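# Lift loaded sealant gun off hooks onto table

## Task

Remove the sealant gun, with its cartridge loaded, from the two hooks it hangs on and set it down on the table. It counts as done only if the cartridge is still seated, the gun lies on the table away from the rack and rests on nothing else, and it never dropped more than a few centimetres on the way. Then declare that you have finished.

## Robot and tools

Robot: two arms, left_arm and right_arm, each ending in a parallel gripper. The left arm sits on the +y side. Bases, in the scene frame: left_arm at (+0.046, +0.230, 0) m, right_arm at (+0.043, -0.270, 0) m, each yawed very slightly. Arm names do not match image left or right. A camera stand is fixed behind the arms. Loose objects may occasionally get nudged by something outside the robot.

Frames: the scene frame has its origin at table-top height, halfway between the nominal arm bases, +x pointing out over the table, +z up. Reported hand positions (end_effector_position, metres) and orientations (end_effector_quat_wxyz) are in this frame. Commanded offsets, however, are along each Hand target's own axes. Gripper axes: fingers point along +z, and they open and close along y. The reported position is the point between the pads, roughly 1 cm short of the fingertips. Printed poses may be wrong by a few centimetres, more when reaching far.

Row layout, shared by execute_actions and move: 14 numbers, each in [-1, 1]: dx, dy, dz, rx, ry, rz, opening for left_arm, then the same seven for right_arm. Always send all 14 even if one arm is idle. The first six of each arm are an offset from that arm's Hand target at the start of the action or move, not a pose; 1.0 equals 0.6 m for dx-dz and 180 degrees for rx-rz, and rx, ry, rz form a single rotation vector. Opening is absolute: +1 fully open (0.093 m), -1 closed. Giving an arm six zeros asks it for nothing new; still send the opening it should keep, since 0 there is a real command (half open).

execute_actions(actions, cameras): actions is a list of actions; each action is a list of up to 15 rows, one row per 1/30 s step, the last row held to fill 15 steps. Every row of an action counts from the same start pose, and a repeated offset in a new action moves further. Images come back when actions is empty or when cameras names them ("all", a list of names, or []). Camera names: cam_high, cam_low, cam_left_wrist, cam_right_wrist. An unknown name voids the call.

move(target, speed, blend, opening_speed, grip_force, blocking, cameras): straight-line paths to target, which is one 14-number row or a list of up to 15 rows, all counted from the same Hand targets (not chained). speed is path top speed in m/s, 0.002 to 2.9, default 0.25 (turns up to twice that in rad/s), one value or one per target. blend in metres rounds corners in a list; 0 stops at each. opening_speed ramps openings (per second on the -1..+1 scale, at least 0.2). grip_force is newtons per pad, 10 to 50, one value or one per arm; it persists; below full force closing is slow. blocking=false returns after about 0.5 s while the move continues. Moves give up after 10 s total. Paths ignore obstacles and the other arm; faster moves hit harder and stray more. Avoid paths passing near an arm's own base (elbow can whip round). The result adds a move: line: done, off_target, moving, held, fault, plus limits such as paced (pose clipped) or held (steps withheld).

wait(seconds 0-3600): lets time pass with no new commands; returns early if a running move ends. stop(): brakes a running move. zoom_image(camera, region [x0,y0,x1,y1] pixels, at most 504 by 504): enlarges part of the latest image from that camera. finished_scene(scene): ends the scene irreversibly; give the current scene number. Call it once the gun is settled, as the way of saying you are done.

Control behaviour: orientation commands are clipped to 40 degrees from the measured one each step. Hand target in results is the last command after clipping; grippers often stop short of it, so check position and tilt after each move and send the missing amount as an offset. Friction and gravity can leave the hand low, short or tilted, especially at long reach; tiny moves may go nowhere or sideways. A blocked arm keeps pushing until commanded back past its gripper.

Gripping: grip_measured runs +1 open to -1 closed; pads meet near -0.94, and each mm of object width adds about 0.0208 to the reading. A reading can be up to about 0.02 too high. To hold firmly, command about 0.41 below the width reading and keep resending it; to release, send well above the width reading. Joint positions end with the finger gap in metres.

Results: robot state, step readings of position for execute_actions, Joint velocities (omitted when all are within noise), Joint torques (offsets and noise; first three wrap at ±28 N m), motor temperatures, Tool commands. Joint ranges (rad): waist -2.618 to 3.054, shoulder 0 to 3.142, elbow 0 to 3.142 (straight 2.901), wrist pitch and yaw ±1.571, wrist roll ±2.094.

Avoid: dropping the gun more than a few cm, letting go while it moves, pulling the cartridge out, leaving it leaning on the rack or off the table, hard hits on the table or rack, arms or grippers touching each other (the clearance check does not protect grippers or wrist cameras), strain on wrist camera cables, and long stretched holds that heat motors (75 °C warns, 90 °C folds the arm away for good, 100 °C it collapses).

Each tool is called after "Emit:" as name(argument=value, ...) on one line, values as JSON.

## Session

Emit:
execute_actions(actions=[])

Scene clock: 0.00 s.
left_arm: end_effector_position=(+0.4352, +0.2075, +0.0977) grip_measured=+1.000 end_effector_quat_wxyz=(+0.585, +0.017, +0.811, +0.019) | right_arm: end_effector_position=(+0.4149, -0.3103, +0.0749) grip_measured=+1.000 end_effector_quat_wxyz=(+0.540, +0.094, +0.825, -0.139)
Joint positions: left_arm=[-0.053 1.538 0.36 0.856 -0.112 0.017 0.093] | right_arm=[0.101 1.563 0.35 0.789 0.402 0.035 0.093]
Joint velocities: within noise
Joint torques (N m): no reading
Motor temperatures (°C): left_arm=[26 31 29 36 28 26 25] | right_arm=[24 30 32 35 27 25 26]
Heat: left arm: 36 °C; right arm: 35 °C.
Hand target: left_arm +0.4386, +0.2071, +0.1055; +0.595, +0.016, +0.803, +0.018 | right_arm +0.4174, -0.3101, +0.0792; +0.545, +0.095, +0.821, -0.138
Tool commands: left_gripper/opening=+1.0 right_gripper/opening=+1.0

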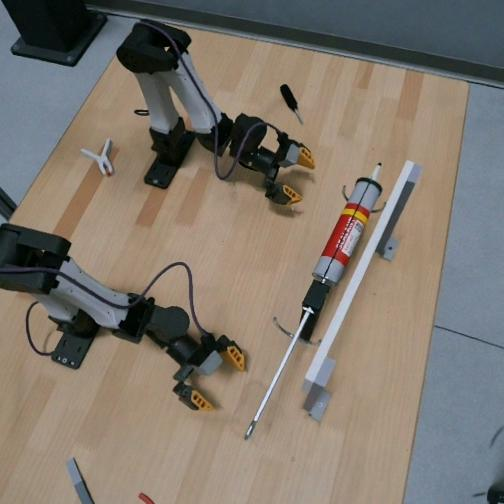

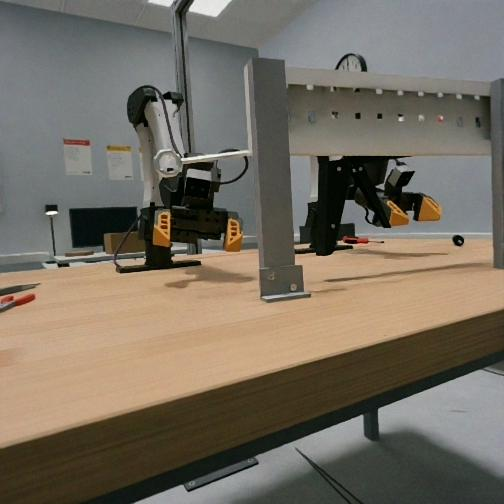

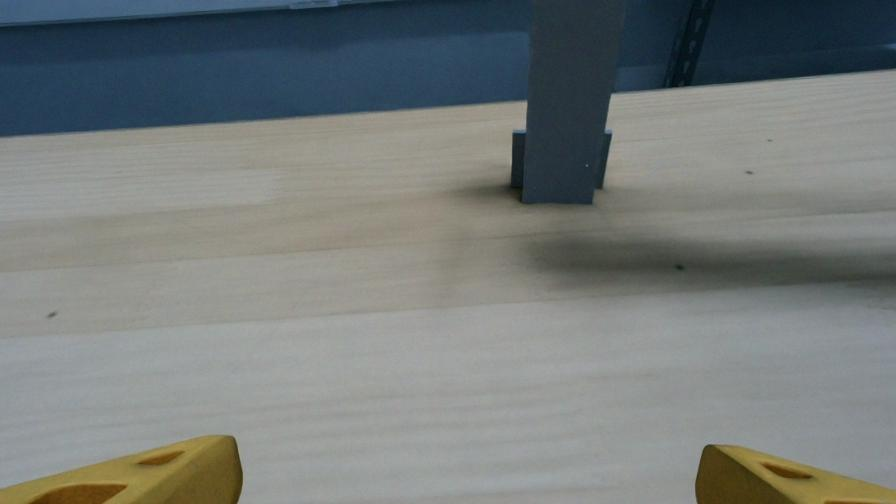

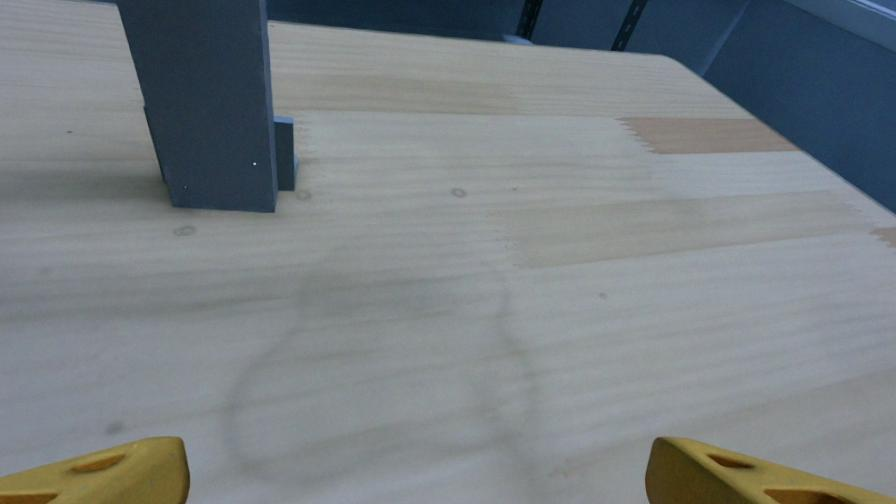

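Emit:
zoom_image(camera="cam_high", region=[220, 140, 450, 450])

Emit:
zoom_image(camera="cam_low", region=[120, 50, 504, 320])

Scaled by 1.626 from the camera's image (finer frame: 720x720).

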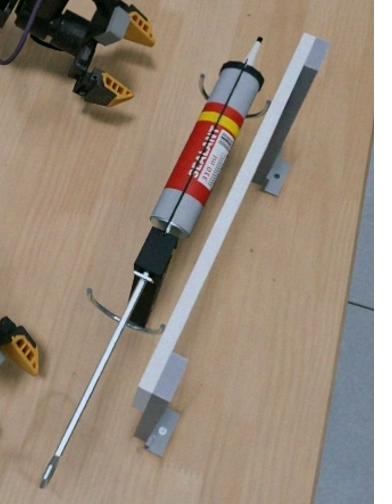

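Scaled by 1.312 from the camera's image (finer frame: 720x720).

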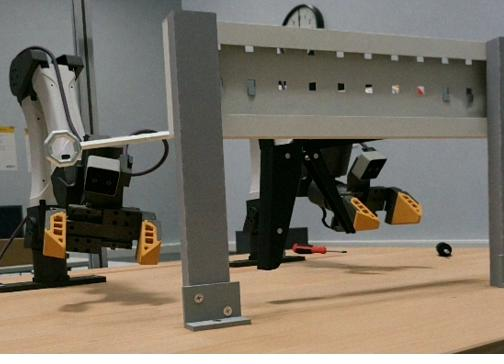

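Emit:
move(target=[-0.140,-0.4045,-0.0904,-0.0304,-0.1185,0.4877,1,0.045,-0.2667,-0.2055,0,0,0,1], speed=0.35, cameras=["all"])

Scene clock: 9.27 s.
left_arm: end_effector_position=(+0.4069, -0.0354, +0.1799) grip_measured=+1.000 end_effector_quat_wxyz=(+0.529, +0.557, +0.453, +0.452) | right_arm: end_effector_position=(+0.2471, -0.4177, +0.1044) grip_measured=+1.000 end_effector_quat_wxyz=(+0.534, +0.109, +0.828, -0.131)
Joint positions: left_arm=[-0.824 1.727 0.658 1.027 -0.694 1.568 0.093] | right_arm=[-0.953 0.56 0.128 -0.054 -0.557 -0.382 0.093]
Joint torques (N m): left_arm=[-0.14 -7.04 8.49 2.15 -0.1 -0.13] | right_arm=[-0.24 0.9 10.19 2.11 -0.41 -0.16]
Heat: left arm: 40 °C; right arm: 36 °C.
Hand target: left_arm +0.4103, -0.0399, +0.1899; +0.542, +0.542, +0.454, +0.455 | right_arm +0.2506, -0.4202, +0.1193; +0.545, +0.095, +0.821, -0.138
Off the commanded pose: left_arm 0.011 m, 2 deg | right_arm 0.016 m, 2 deg.
move: off_target (left_arm, right_arm)
cam_left_wrist: T_world_to_cam=[[0.0027, 0.02566, -0.99967, 0.18162], [-0.19579, 0.98034, 0.02463, 0.15267], [0.98064, 0.19566, 0.00767, -0.30758]] pos_world=[0.33103, -0.09415, 0.18016]
cam_right_wrist: T_world_to_cam=[[-0.33584, -0.9319, 0.13698, -0.32275], [-0.75368, 0.17865, -0.63249, 0.36306], [0.56495, -0.31566, -0.76236, -0.10345]] pos_world=[0.22368, -0.39829, 0.19498]

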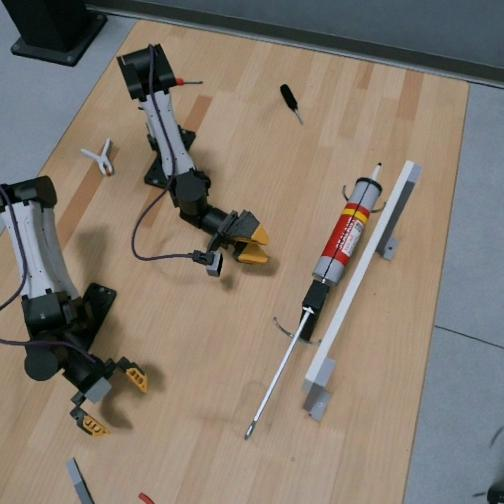

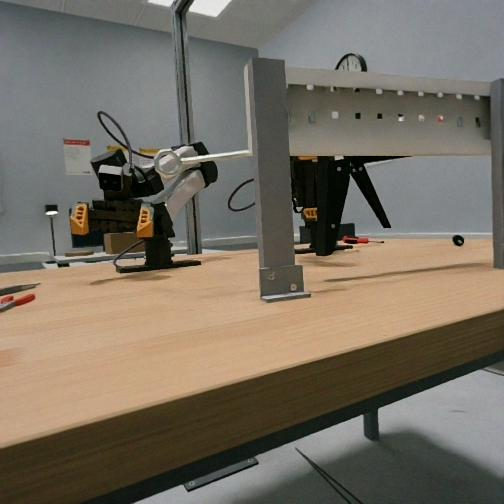

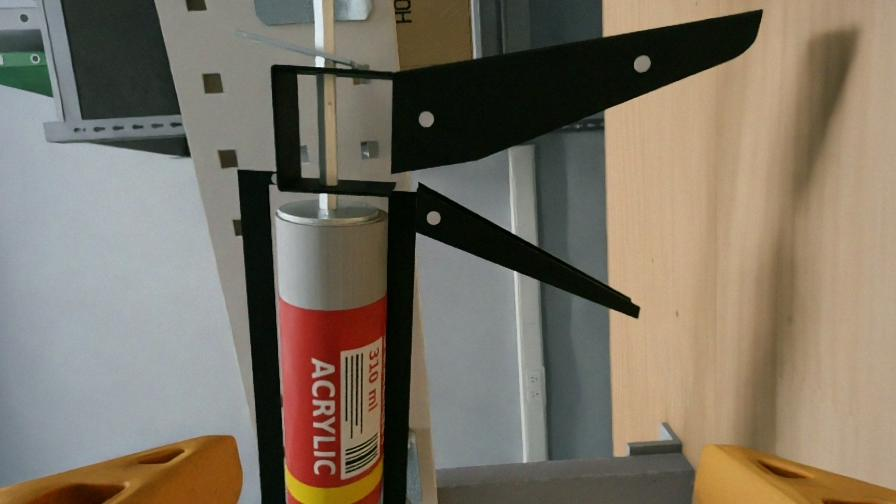

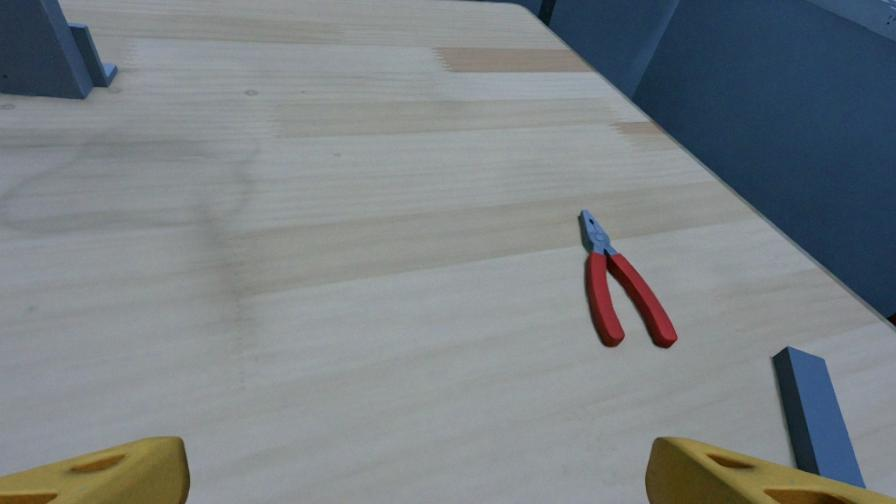

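Emit:
move(target=[0.052,0.092,0.025,-0.011,0,0,1,0,0,0,0,0,0,1], cameras=["cam_left_wrist","cam_high"])

Scene clock: 12.90 s.
left_arm: end_effector_position=(+0.4278, -0.0092, +0.2301) grip_measured=+1.000 end_effector_quat_wxyz=(+0.536, +0.542, +0.451, +0.465) | right_arm: end_effector_position=(+0.2471, -0.4175, +0.1041) grip_measured=+1.000 end_effector_quat_wxyz=(+0.533, +0.109, +0.829, -0.130)
Joint positions: left_arm=[-0.724 1.589 0.717 0.88 -0.614 1.596 0.093] | right_arm=[-0.953 0.56 0.128 -0.055 -0.557 -0.383 0.093]
Joint torques (N m): left_arm=[0.62 -8.94 9.28 1.89 0.29 -0.19] | right_arm=[-0.23 0.81 9.89 2.09 -0.42 -0.16]
Motor temperatures (°C): left_arm=[26 33 31 41 27 26 25] | right_arm=[24 30 33 37 27 25 26]
Heat: left arm: 41 °C; right arm: 37 °C.
Hand target: left_arm +0.4305, -0.0118, +0.2451; +0.551, +0.533, +0.446, +0.462 | right_arm +0.2506, -0.4202, +0.1193; +0.545, +0.095, +0.821, -0.138
Off the commanded pose: left_arm 0.016 m, 2 deg | right_arm 0.016 m, 2 deg.
move: off_target (left_arm)
cam_left_wrist: T_world_to_cam=[[0.03943, 0.0168, -0.99908, 0.21512], [-0.21546, 0.97648, 0.00791, 0.14195], [0.97572, 0.21495, 0.04213, -0.33915]] pos_world=[0.35301, -0.06933, 0.22809]
Images, in order (width x height): cam_high 504x504, cam_left_wrist 896x504.

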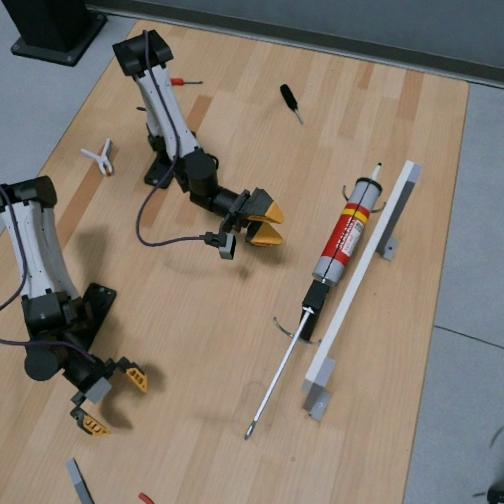

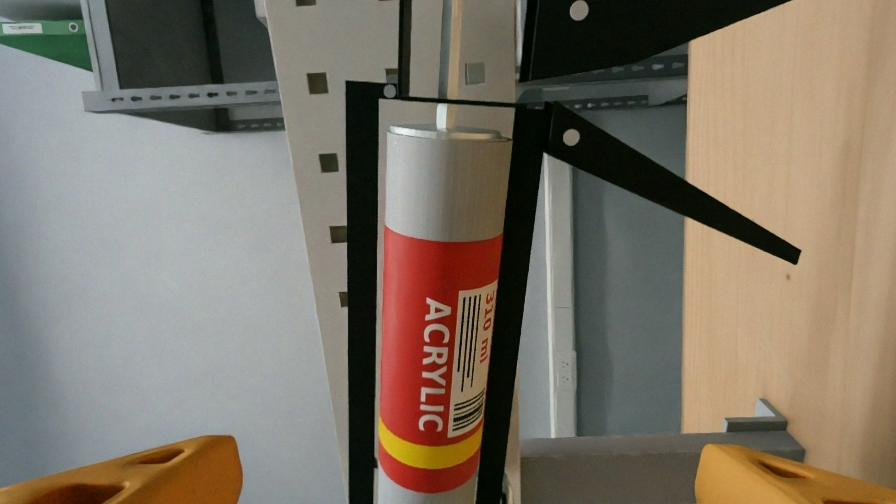

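Emit:
move(target=[[0.05,0.0217,0,0,0,0.008,1,0,0,0,0,0,0,1],[0.05,0.0217,0.085,0,0,0.008,1,0,0,0,0,0,0,1]], blend=[0.01,0], cameras=["cam_left_wrist","cam_high","cam_low"])

Scene clock: 15.30 s.
left_arm: end_effector_position=(+0.4795, +0.0129, +0.2517) grip_measured=+1.000 end_effector_quat_wxyz=(+0.536, +0.541, +0.445, +0.471) | right_arm: end_effector_position=(+0.2471, -0.4175, +0.1041) grip_measured=+1.000 end_effector_quat_wxyz=(+0.533, +0.109, +0.829, -0.130)
Joint positions: left_arm=[-0.565 1.638 0.857 0.802 -0.455 1.613 0.093] | right_arm=[-0.953 0.56 0.128 -0.055 -0.557 -0.383 0.093]
Joint torques (N m): left_arm=[0.69 -7.38 10.22 1.96 0.27 -0.18] | right_arm=[-0.17 0.8 10.14 2.13 -0.4 -0.18]
Heat: left arm: 41 °C; right arm: 37 °C.
Hand target: left_arm +0.4854, +0.0089, +0.2599; +0.545, +0.538, +0.440, +0.469 | right_arm +0.2506, -0.4202, +0.1193; +0.545, +0.095, +0.821, -0.138
Off the commanded pose: left_arm 0.011 m, 1 deg | right_arm 0.016 m, 2 deg.
move: off_target (left_arm)
cam_left_wrist: T_world_to_cam=[[0.05374, 0.02619, -0.99821, 0.22716], [-0.21614, 0.97626, 0.01397, 0.13023], [0.97488, 0.215, 0.05812, -0.3989]] pos_world=[0.40482, -0.04732, 0.24812]
Images, in order (width x height): cam_high 504x504, cam_low 504x504, cam_left_wrist 896x504.

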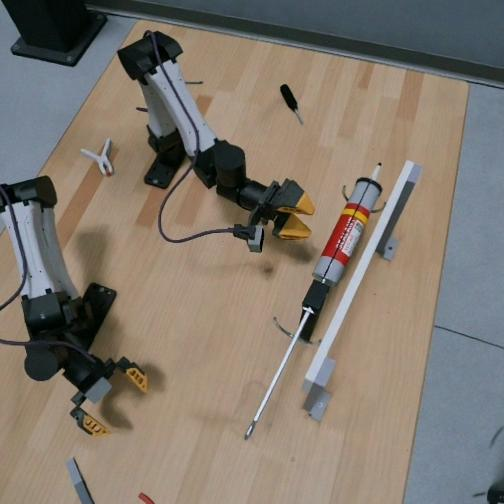

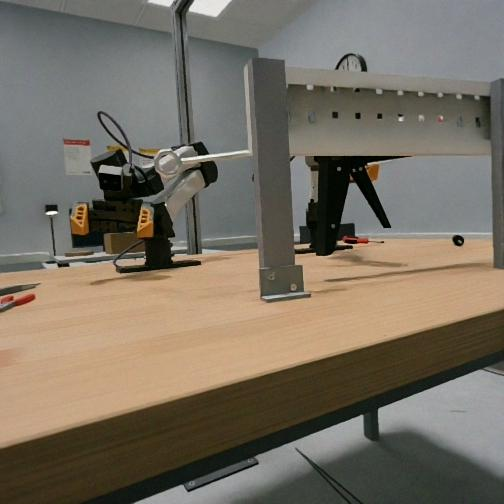

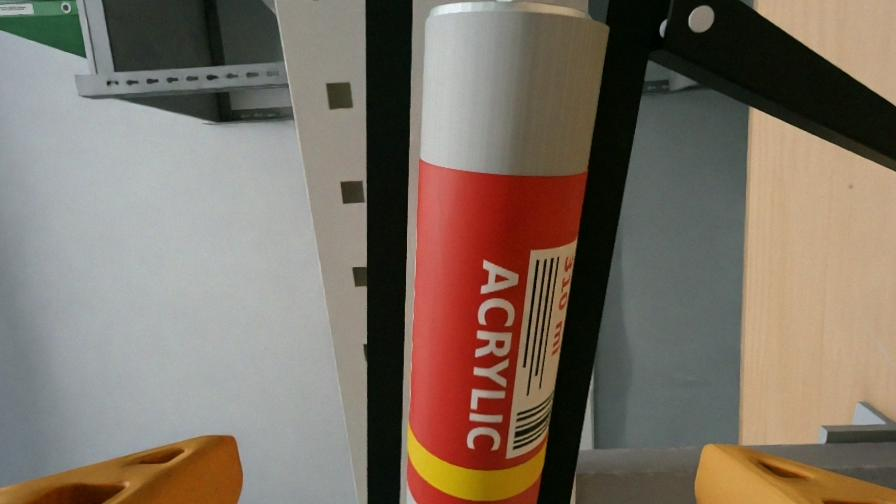

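Emit:
move(target=[[0,-0.004,0.01,0,0,0.0194,1,0,0,0,0,0,0,1],[0,-0.004,0.1,0,0,0.0194,1,0,0,0,0,0,0,1]], speed=0.12, cameras=["cam_left_wrist","cam_high"])

Scene clock: 18.53 s.
left_arm: end_effector_position=(+0.5386, +0.0025, +0.2528) grip_measured=+1.000 end_effector_quat_wxyz=(+0.522, +0.553, +0.429, +0.487) | right_arm: end_effector_position=(+0.2471, -0.4175, +0.1041) grip_measured=+1.000 end_effector_quat_wxyz=(+0.533, +0.109, +0.829, -0.130)
Joint positions: left_arm=[-0.498 1.83 1.09 0.762 -0.389 1.671 0.093] | right_arm=[-0.953 0.56 0.128 -0.055 -0.557 -0.383 0.093]
Joint torques (N m): left_arm=[0.58 -9.14 10.4 1.95 0.33 -0.19] | right_arm=[-0.39 0.8 10.33 2.09 -0.36 -0.17]
Heat: left arm: 41 °C; right arm: 37 °C.
Hand target: left_arm +0.5446, -0.0014, +0.2594; +0.530, +0.551, +0.423, +0.486 | right_arm +0.2506, -0.4202, +0.1193; +0.545, +0.095, +0.821, -0.138
Off the commanded pose: left_arm 0.010 m, 1 deg | right_arm 0.016 m, 2 deg.
move: done
cam_left_wrist: T_world_to_cam=[[0.06465, 0.08425, -0.99435, 0.21838], [-0.21891, 0.97336, 0.06824, 0.14085], [0.9736, 0.21326, 0.08137, -0.45953]] pos_world=[0.46412, -0.0575, 0.24492]
Images, in order (width x height): cam_high 504x504, cam_left_wrist 896x504.

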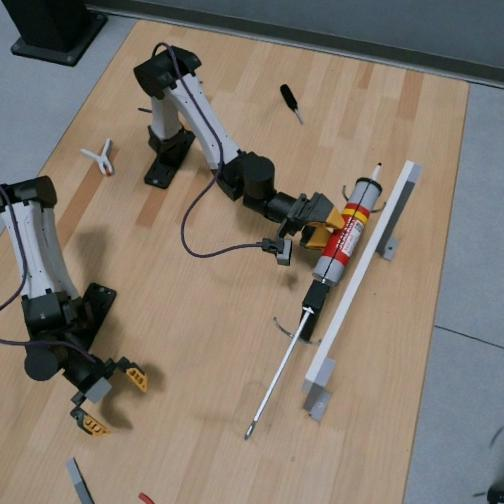

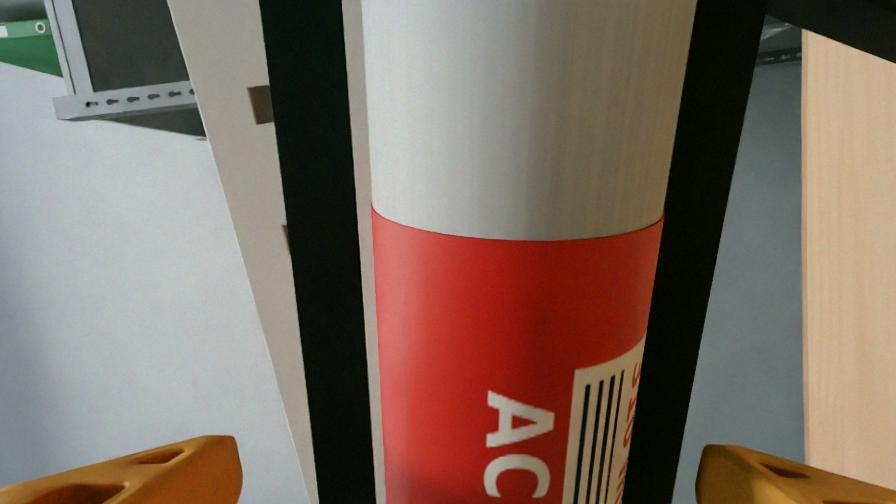

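Emit:
move(target=[[0,-0.009,0,0,0,0,1,0,0,0,0,0,0,1],[0,-0.009,0.024,0,0,0,1,0,0,0,0,0,0,1]], speed=0.1, cameras=["cam_left_wrist"])

Emit:
move(target=[0,0,0,0,0,0,0.1,0,0,0,0,0,0,1], opening_speed=0.8, cameras=["cam_left_wrist","cam_high"])

Scene clock: 20.63 s.
left_arm: end_effector_position=(+0.5529, +0.0002, +0.2480) grip_measured=+1.000 end_effector_quat_wxyz=(+0.521, +0.554, +0.429, +0.487) | right_arm: end_effector_position=(+0.2471, -0.4175, +0.1041) grip_measured=+1.000 end_effector_quat_wxyz=(+0.533, +0.109, +0.829, -0.130)
Joint positions: left_arm=[-0.484 1.884 1.142 0.761 -0.376 1.671 0.093] | right_arm=[-0.953 0.56 0.128 -0.055 -0.557 -0.383 0.093]
Joint torques (N m): left_arm=[0.62 -9.61 10.41 1.97 0.3 -0.2] | right_arm=[-0.17 0.54 10.11 2.1 -0.33 -0.15]
Heat: left arm: 42 °C; right arm: 38 °C.
Hand target: left_arm +0.5591, -0.0034, +0.2546; +0.530, +0.551, +0.423, +0.486 | right_arm +0.2506, -0.4202, +0.1193; +0.545, +0.095, +0.821, -0.138
Off the commanded pose: left_arm 0.010 m, 1 deg | right_arm 0.016 m, 2 deg.
move: done
cam_left_wrist: T_world_to_cam=[[0.06283, 0.08571, -0.99434, 0.21384], [-0.21881, 0.97325, 0.07006, 0.14616], [0.97374, 0.21317, 0.0799, -0.47227]] pos_world=[0.47842, -0.0599, 0.24012]

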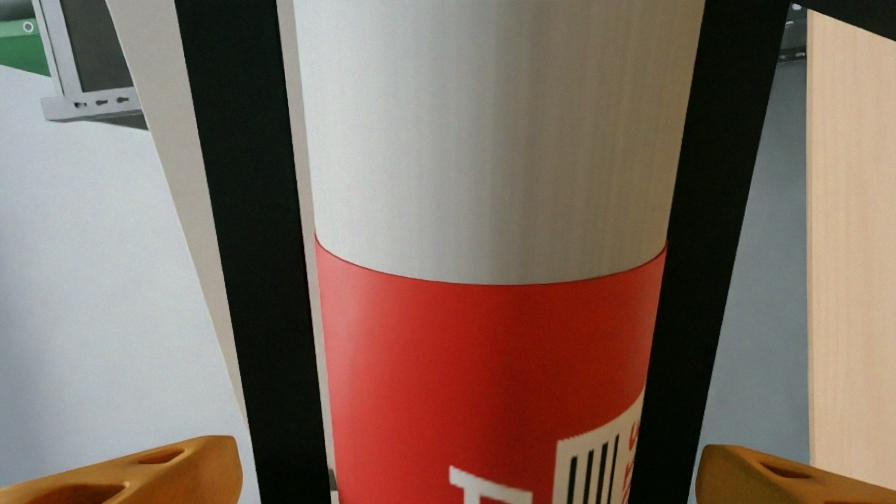

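Scene clock: 23.07 s.
left_arm: end_effector_position=(+0.5530, +0.0000, +0.2470) grip_measured=+0.403 end_effector_quat_wxyz=(+0.520, +0.556, +0.429, +0.487) | right_arm: end_effector_position=(+0.2471, -0.4175, +0.1041) grip_measured=+1.000 end_effector_quat_wxyz=(+0.533, +0.109, +0.829, -0.130)
Joint positions: left_arm=[-0.484 1.885 1.142 0.759 -0.375 1.672 0.065] | right_arm=[-0.953 0.56 0.128 -0.055 -0.557 -0.383 0.093]
Joint torques (N m): left_arm=[0.64 -9.7 10.4 1.98 0.3 -0.19] | right_arm=[-0.55 0.72 10.03 2.12 -0.41 -0.14]
Heat: left arm: 42 °C; right arm: 38 °C.
Hand target: left_arm +0.5591, -0.0034, +0.2547; +0.530, +0.551, +0.423, +0.486 | right_arm +0.2506, -0.4202, +0.1193; +0.545, +0.095, +0.821, -0.138
Off the commanded pose: left_arm 0.010 m, 1 deg | right_arm 0.016 m, 2 deg.
move: done
cam_left_wrist: T_world_to_cam=[[0.06002, 0.08782, -0.99433, 0.21442], [-0.21779, 0.97328, 0.07281, 0.14517], [0.97415, 0.21219, 0.07755, -0.47187]] pos_world=[0.47842, -0.06, 0.23922]
Images, in order (width x height): cam_high 504x504, cam_left_wrist 896x504.

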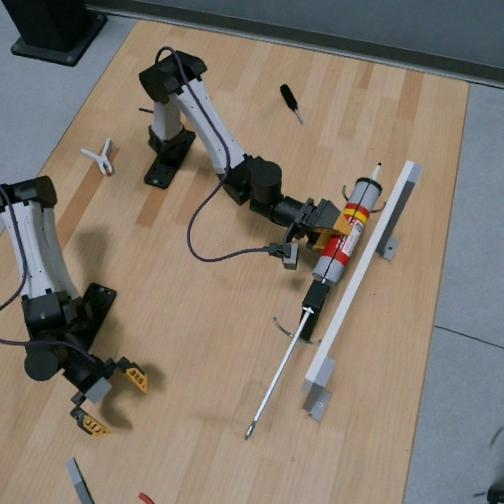

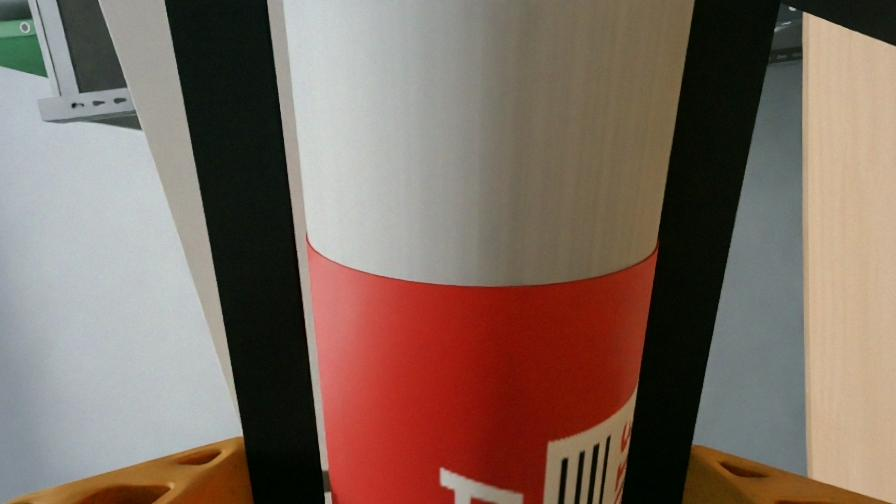

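Emit:
move(target=[[0,0,0,0,0,0,-0.05,0,0,0,0,0,0,1],[0.010,0.116,0.004,0,0,0,-0.05,0,0,0,0,0,0,1]], speed=0.12, cameras=["cam_left_wrist","cam_high","cam_low"])

Scene clock: 25.13 s.
left_arm: end_effector_position=(+0.5577, -0.0010, +0.2495) grip_measured=+0.426 end_effector_quat_wxyz=(+0.478, +0.596, +0.459, +0.453) | right_arm: end_effector_position=(+0.2471, -0.4175, +0.1041) grip_measured=+1.000 end_effector_quat_wxyz=(+0.533, +0.109, +0.829, -0.130)
Joint positions: left_arm=[-0.481 1.848 1.263 0.442 -0.374 1.62 0.066] | right_arm=[-0.953 0.56 0.128 -0.055 -0.557 -0.383 0.093]
Joint torques (N m): left_arm=[0.2 -17.2 12.92 2.55 0.18 0.32] | right_arm=[-0.14 0.87 10.02 2.12 -0.39 -0.23]
Heat: left arm: 43 °C; right arm: 38 °C.
Hand target: left_arm +0.5590, -0.0036, +0.3245; +0.530, +0.551, +0.423, +0.486 | right_arm +0.2506, -0.4202, +0.1193; +0.545, +0.095, +0.821, -0.138
Off the commanded pose: left_arm 0.075 m, 10 deg | right_arm 0.016 m, 2 deg.
move: off_target (left_arm)
cam_left_wrist: T_world_to_cam=[[-0.08466, 0.11782, -0.98942, 0.29617], [-0.208, 0.96902, 0.13319, 0.12645], [0.97446, 0.21708, -0.05753, -0.4429]] pos_world=[0.48296, -0.06129, 0.25071]
Images, in order (width x height): cam_high 504x504, cam_low 504x504, cam_left_wrist 896x504.

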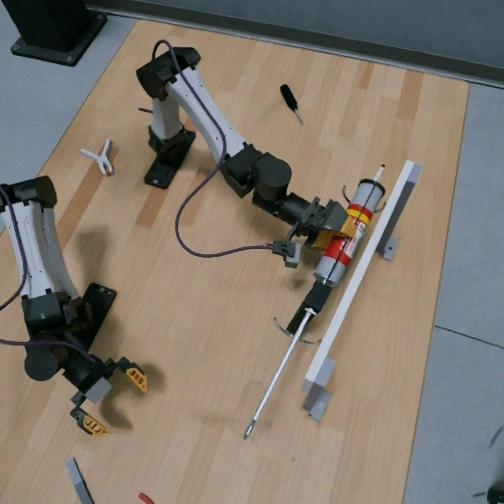

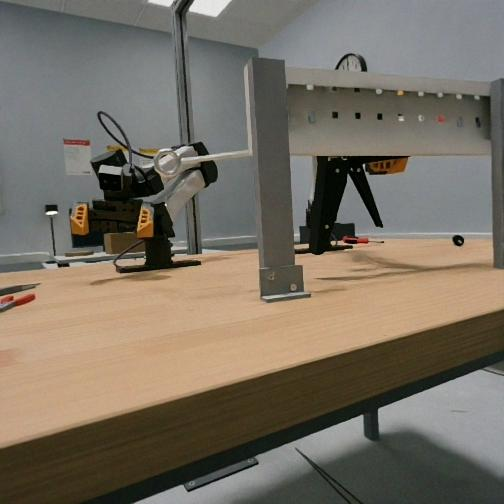

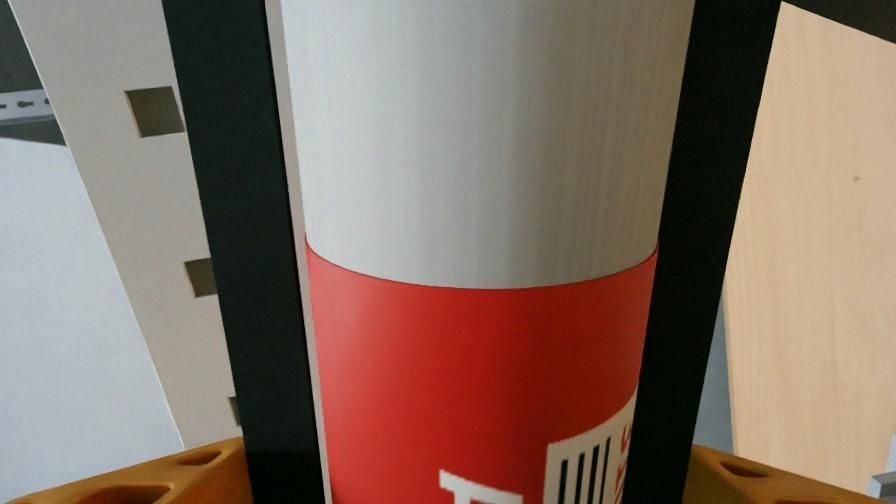

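Emit:
execute_actions(actions=[[[0,0,0,0,0,0,-0.05,0,0,0,0,0,0,1]],[[0,0,0,0,0,0,-0.05,0,0,0,0,0,0,1]]], cameras=["cam_low"])

Scene clock: 27.33 s.
left_arm: end_effector_position=(+0.5577, -0.0010, +0.2495) grip_measured=+0.427 end_effector_quat_wxyz=(+0.478, +0.596, +0.459, +0.453) | right_arm: end_effector_position=(+0.2471, -0.4175, +0.1041) grip_measured=+1.000 end_effector_quat_wxyz=(+0.533, +0.109, +0.829, -0.130)
Joint positions: left_arm=[-0.481 1.848 1.264 0.441 -0.374 1.62 0.066] | right_arm=[-0.953 0.56 0.128 -0.055 -0.557 -0.383 0.093]
Joint torques (N m): left_arm=[0.24 -17.18 12.97 2.58 0.17 0.34] | right_arm=[-0.32 0.62 9.98 2.1 -0.41 -0.17]
Heat: left arm: 43 °C; right arm: 38 °C.
Hand target: left_arm +0.5591, -0.0036, +0.3245; +0.530, +0.551, +0.423, +0.486 | right_arm +0.2506, -0.4202, +0.1193; +0.545, +0.095, +0.821, -0.138
Off the commanded pose: left_arm 0.075 m, 10 deg | right_arm 0.016 m, 2 deg.
Step readings (end_effector_position of left_arm | right_arm):
0: (+0.5577, -0.0010, +0.2496) | (+0.2471, -0.4175, +0.1041)
1: (+0.5577, -0.0010, +0.2496) | (+0.2471, -0.4175, +0.1041)
2: (+0.5577, -0.0010, +0.2496) | (+0.2471, -0.4175, +0.1041)
4: (+0.5577, -0.0010, +0.2495) | (+0.2471, -0.4175, +0.1041)
8: (+0.5577, -0.0010, +0.2495) | (+0.2471, -0.4175, +0.1041)
15: (+0.5577, -0.0010, +0.2495) | (+0.2471, -0.4175, +0.1041)
16: (+0.5577, -0.0010, +0.2495) | (+0.2471, -0.4175, +0.1041)
17: (+0.5577, -0.0010, +0.2495) | (+0.2471, -0.4175, +0.1041)
19: (+0.5577, -0.0010, +0.2495) | (+0.2471, -0.4175, +0.1041)
23: (+0.5577, -0.0010, +0.2495) | (+0.2471, -0.4175, +0.1041)
30: (+0.5577, -0.0010, +0.2495) | (+0.2471, -0.4175, +0.1041)

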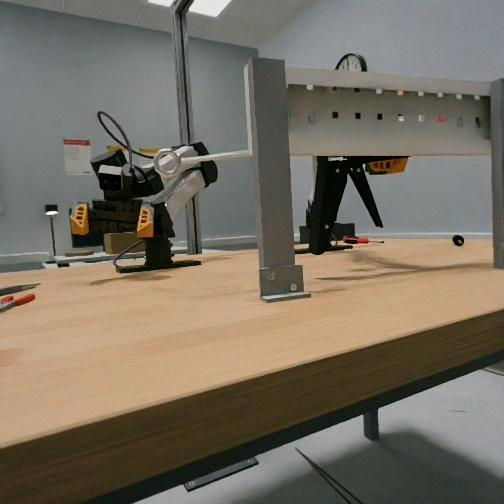

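Emit:
move(target=[0.008,0.116,0.004,-0.04,0,0,-0.1,0,0,0,0,0,0,1], speed=0.12, cameras=["cam_left_wrist","cam_high","cam_low"])

Scene clock: 28.93 s.
left_arm: end_effector_position=(+0.5549, -0.0002, +0.2687) grip_measured=+0.427 end_effector_quat_wxyz=(+0.460, +0.616, +0.438, +0.466) | right_arm: end_effector_position=(+0.2471, -0.4175, +0.1041) grip_measured=+1.000 end_effector_quat_wxyz=(+0.533, +0.109, +0.829, -0.130)
Joint positions: left_arm=[-0.481 1.813 1.308 0.353 -0.369 1.69 0.066] | right_arm=[-0.953 0.56 0.128 -0.055 -0.557 -0.383 0.093]
Joint torques (N m): left_arm=[0.35 -19.93 15.35 3.44 0.32 0.11] | right_arm=[-0.17 0.79 9.99 2.14 -0.41 -0.13]
Motor temperatures (°C): left_arm=[26 38 36 44 27 25 25] | right_arm=[24 29 36 38 27 24 26]
Heat: left arm: 44 °C; right arm: 38 °C.
Hand target: left_arm +0.5588, -0.0049, +0.3943; +0.564, +0.517, +0.392, +0.511 | right_arm +0.2506, -0.4202, +0.1193; +0.545, +0.095, +0.821, -0.138
Off the commanded pose: left_arm 0.126 m, 18 deg | right_arm 0.016 m, 2 deg.
move: off_target (left_arm)
cam_left_wrist: T_world_to_cam=[[-0.08007, 0.19041, -0.97843, 0.3094], [-0.19447, 0.95974, 0.20269, 0.09641], [0.97764, 0.2065, -0.03981, -0.44583]] pos_world=[0.47939, -0.05938, 0.26543]
Images, in order (width x height): cam_high 504x504, cam_low 504x504, cam_left_wrist 896x504.

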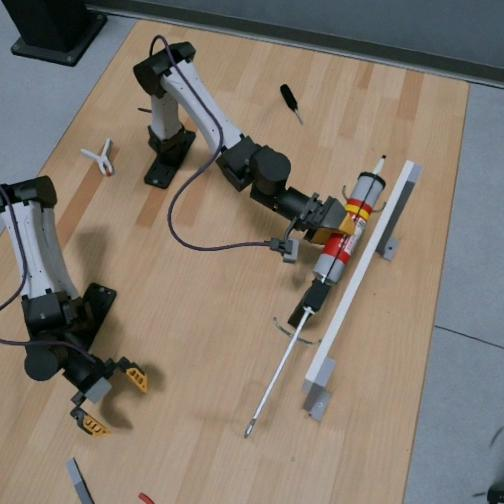

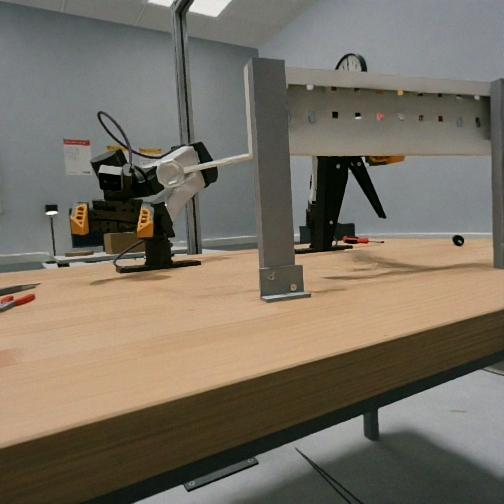

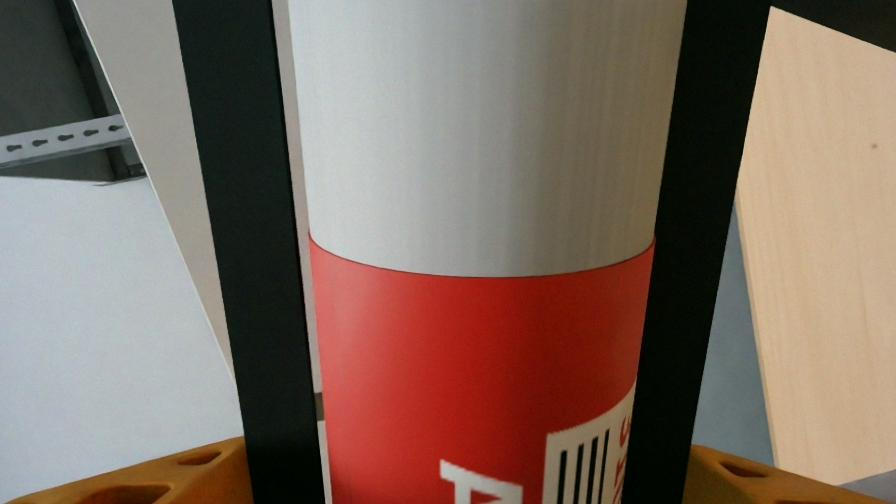

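Emit:
move(target=[0.015,0.1,0.016,-0.01,0,-0.025,-0.1,0,0,0,0,0,0,1], speed=0.15, cameras=["cam_left_wrist","cam_high","cam_low"])

Scene clock: 31.17 s.
left_arm: end_effector_position=(+0.5446, +0.0069, +0.2867) grip_measured=+0.427 end_effector_quat_wxyz=(+0.429, +0.651, +0.442, +0.443) | right_arm: end_effector_position=(+0.2471, -0.4175, +0.1041) grip_measured=+1.000 end_effector_quat_wxyz=(+0.533, +0.109, +0.829, -0.130)
Joint positions: left_arm=[-0.471 1.752 1.402 0.094 -0.341 1.688 0.066] | right_arm=[-0.953 0.56 0.128 -0.055 -0.557 -0.383 0.093]
Joint torques (N m): left_arm=[0.58 -21.48 17.65 4.15 0.3 -0.62] | right_arm=[-0.18 0.72 10.14 2.13 -0.36 -0.17]
Heat: left arm: 46 °C; right arm: 38 °C.
Hand target: left_arm +0.5594, -0.0011, +0.4556; +0.591, +0.492, +0.404, +0.495 | right_arm +0.2506, -0.4202, +0.1193; +0.545, +0.095, +0.821, -0.138
Off the commanded pose: left_arm 0.170 m, 27 deg | right_arm 0.016 m, 2 deg.
move: off_target (left_arm)
cam_left_wrist: T_world_to_cam=[[-0.16624, 0.23665, -0.95727, 0.36531], [-0.15627, 0.95218, 0.26253, 0.04592], [0.97362, 0.19324, -0.12131, -0.41082]] pos_world=[0.46789, -0.05078, 0.28781]
Images, in order (width x height): cam_high 504x504, cam_low 504x504, cam_left_wrist 896x504.

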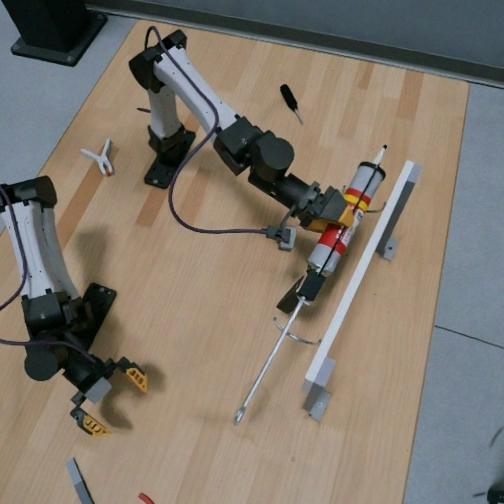

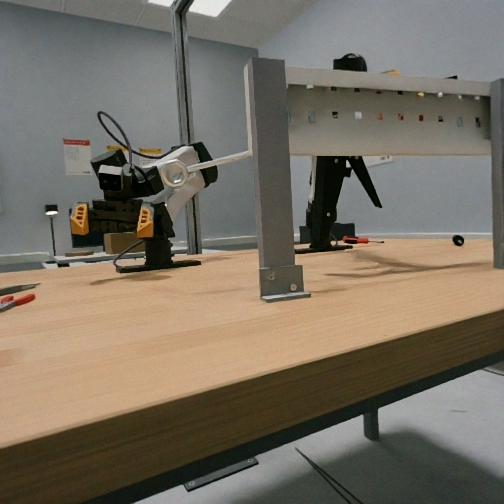

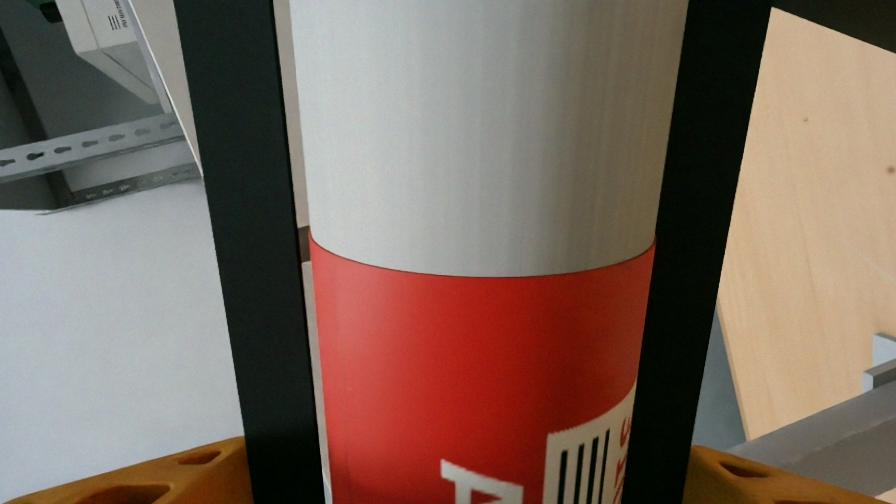

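Emit:
move(target=[0.0,0.125,0.02,0.03,0,-0.03,-0.1,0,0,0,0,0,0,1], speed=0.15, cameras=["cam_left_wrist","cam_high","cam_low"])

Scene clock: 33.37 s.
left_arm: end_effector_position=(+0.5470, +0.0040, +0.3824) grip_measured=+0.427 end_effector_quat_wxyz=(+0.427, +0.651, +0.485, +0.398) | right_arm: end_effector_position=(+0.2471, -0.4175, +0.1041) grip_measured=+1.000 end_effector_quat_wxyz=(+0.533, +0.109, +0.829, -0.130)
Joint positions: left_arm=[-0.468 1.85 1.99 -0.483 -0.322 1.569 0.066] | right_arm=[-0.953 0.56 0.128 -0.055 -0.557 -0.383 0.093]
Joint torques (N m): left_arm=[0.02 -20 14.9 4.32 0.05 -0.8] | right_arm=[-0.44 0.79 10.03 2.09 -0.37 -0.2]
Motor temperatures (°C): left_arm=[26 42 40 49 27 25 26] | right_arm=[24 29 37 38 27 24 26]
Heat: left arm: 49 °C; right arm: 38 °C.
Hand target: left_arm +0.5569, -0.0014, +0.5315; +0.590, +0.500, +0.449, +0.447 | right_arm +0.2506, -0.4202, +0.1193; +0.545, +0.095, +0.821, -0.138
Off the commanded pose: left_arm 0.150 m, 27 deg | right_arm 0.016 m, 2 deg.
move: off_target (left_arm)
cam_left_wrist: T_world_to_cam=[[-0.26327, 0.16226, -0.95098, 0.50906], [-0.15084, 0.96671, 0.2067, 0.04229], [0.95286, 0.19787, -0.23003, -0.34813]] pos_world=[0.47212, -0.05459, 0.39528]
Images, in order (width x height): cam_high 504x504, cam_low 504x504, cam_left_wrist 896x504.

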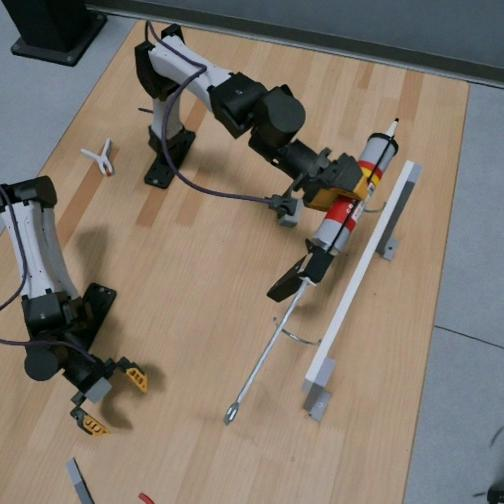

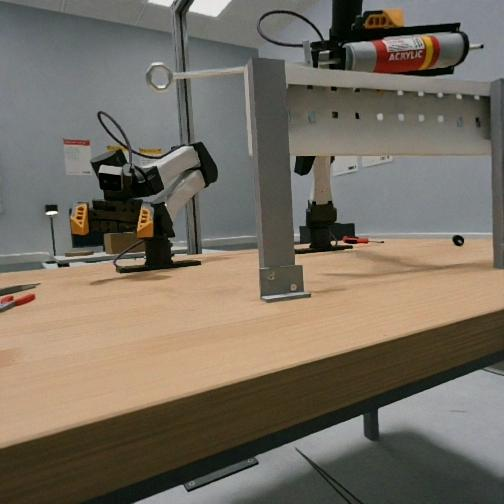

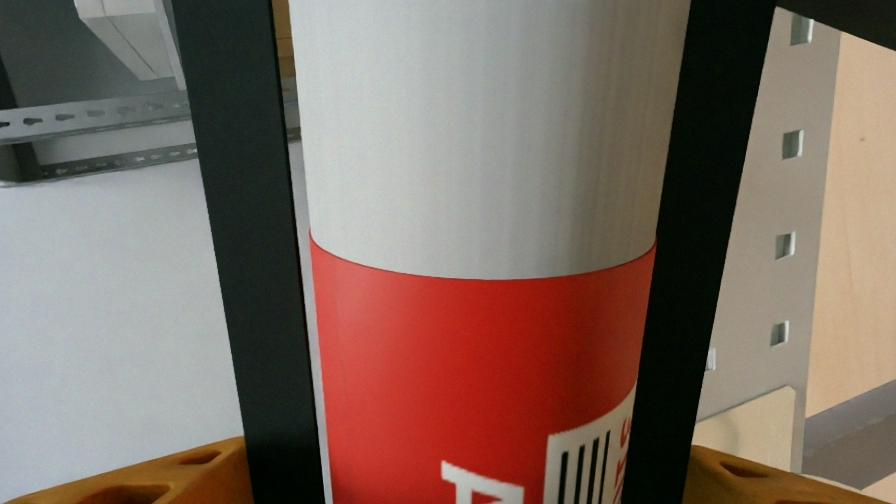

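Emit:
move(target=[[-0.027,-0.021,-0.15,0.1,0,0,-0.1,0.038,-0.125,-0.054,0,0,0,1],[-0.027,-0.021,-0.15,0.34,0,0,-0.1,0.038,-0.125,-0.054,0,0,0,1]], speed=0.25, blend=[0.03,0], cameras=["cam_high","cam_low"])

Scene clock: 37.37 s.
left_arm: end_effector_position=(+0.4524, +0.0096, +0.4116) grip_measured=+0.427 end_effector_quat_wxyz=(+0.351, +0.725, +0.529, +0.266) | right_arm: end_effector_position=(+0.1895, -0.4753, +0.1079) grip_measured=+1.000 end_effector_quat_wxyz=(+0.537, +0.111, +0.827, -0.129)
Joint positions: left_arm=[-0.525 2.034 2.788 -1.433 -0.225 1.411 0.066] | right_arm=[-1.524 0.96 0.31 -0.196 -1.022 -0.87 0.093]
Joint torques (N m): left_arm=[0.75 -16.47 11.9 3.55 0.42 -0.66] | right_arm=[-0.24 -0.46 8.92 1.53 -0.79 -0.22]
Heat: left arm: 52 °C; right arm: 38 °C.
Hand target: left_arm +0.4667, -0.0015, +0.5118; +0.254, +0.731, +0.614, +0.156 | right_arm +0.1906, -0.4801, +0.1194; +0.545, +0.095, +0.821, -0.138
Off the commanded pose: left_arm 0.102 m, 19 deg | right_arm 0.013 m, 2 deg.
elbow stopped short (left arm): the move would have taken joint 3 (elbow) straighter than the controller allows.
move: off_target (left_arm, right_arm)

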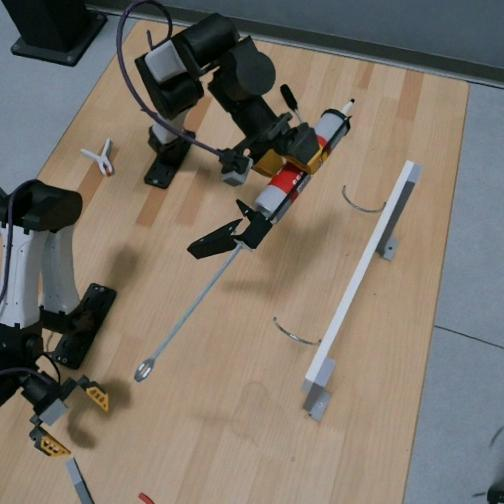

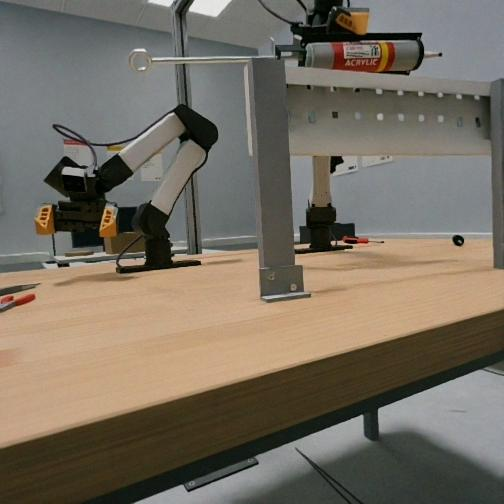

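Emit:
move(target=[[0.033,-0.262,0.348,0.19,0,0,-0.1,0,0,0,0,0,0,1]], speed=0.25, cameras=["cam_high","cam_low"])

Scene clock: 41.23 s.
left_arm: end_effector_position=(+0.4551, +0.0108, +0.2224) grip_measured=+0.427 end_effector_quat_wxyz=(+0.128, +0.772, +0.619, +0.063) | right_arm: end_effector_position=(+0.1895, -0.4753, +0.1079) grip_measured=+1.000 end_effector_quat_wxyz=(+0.537, +0.111, +0.827, -0.129)
Joint positions: left_arm=[-0.445 2.225 2.535 -1.594 -0.017 1.295 0.066] | right_arm=[-1.524 0.96 0.31 -0.196 -1.022 -0.87 0.093]
Joint torques (N m): left_arm=[0.72 -16.49 8.42 1.01 1.15 -0.33] | right_arm=[-0.28 -0.23 8.98 1.48 -0.74 -0.26]
Heat: left arm: 52 °C; right arm: 37 °C.
Hand target: left_arm +0.4546, -0.0012, +0.2498; +0.027, +0.773, +0.633, -0.031 | right_arm +0.1906, -0.4801, +0.1194; +0.545, +0.095, +0.821, -0.138
Off the commanded pose: left_arm 0.030 m, 16 deg | right_arm 0.013 m, 2 deg.
elbow stopped short (left arm): the move would have taken joint 3 (elbow) straighter than the controller allows.
joint read past its limit (left arm) — joint 4 (wrist pitch), lower limit.
joint sent to its limit (left arm) — joint 4 (wrist pitch), lower limit. The joint targets are off in orientation, not in position.
move: off_target (left_arm)

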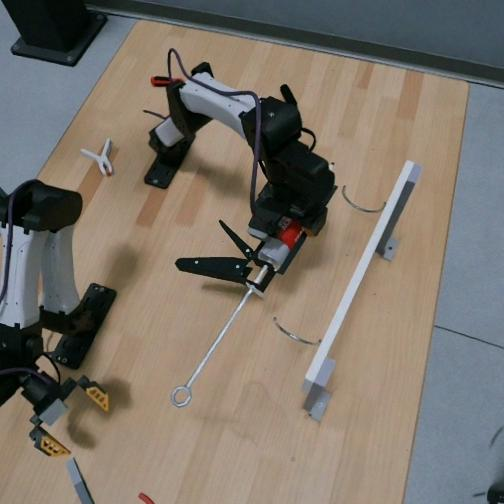

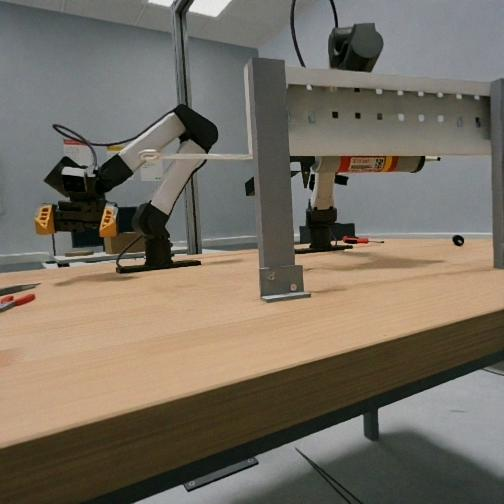

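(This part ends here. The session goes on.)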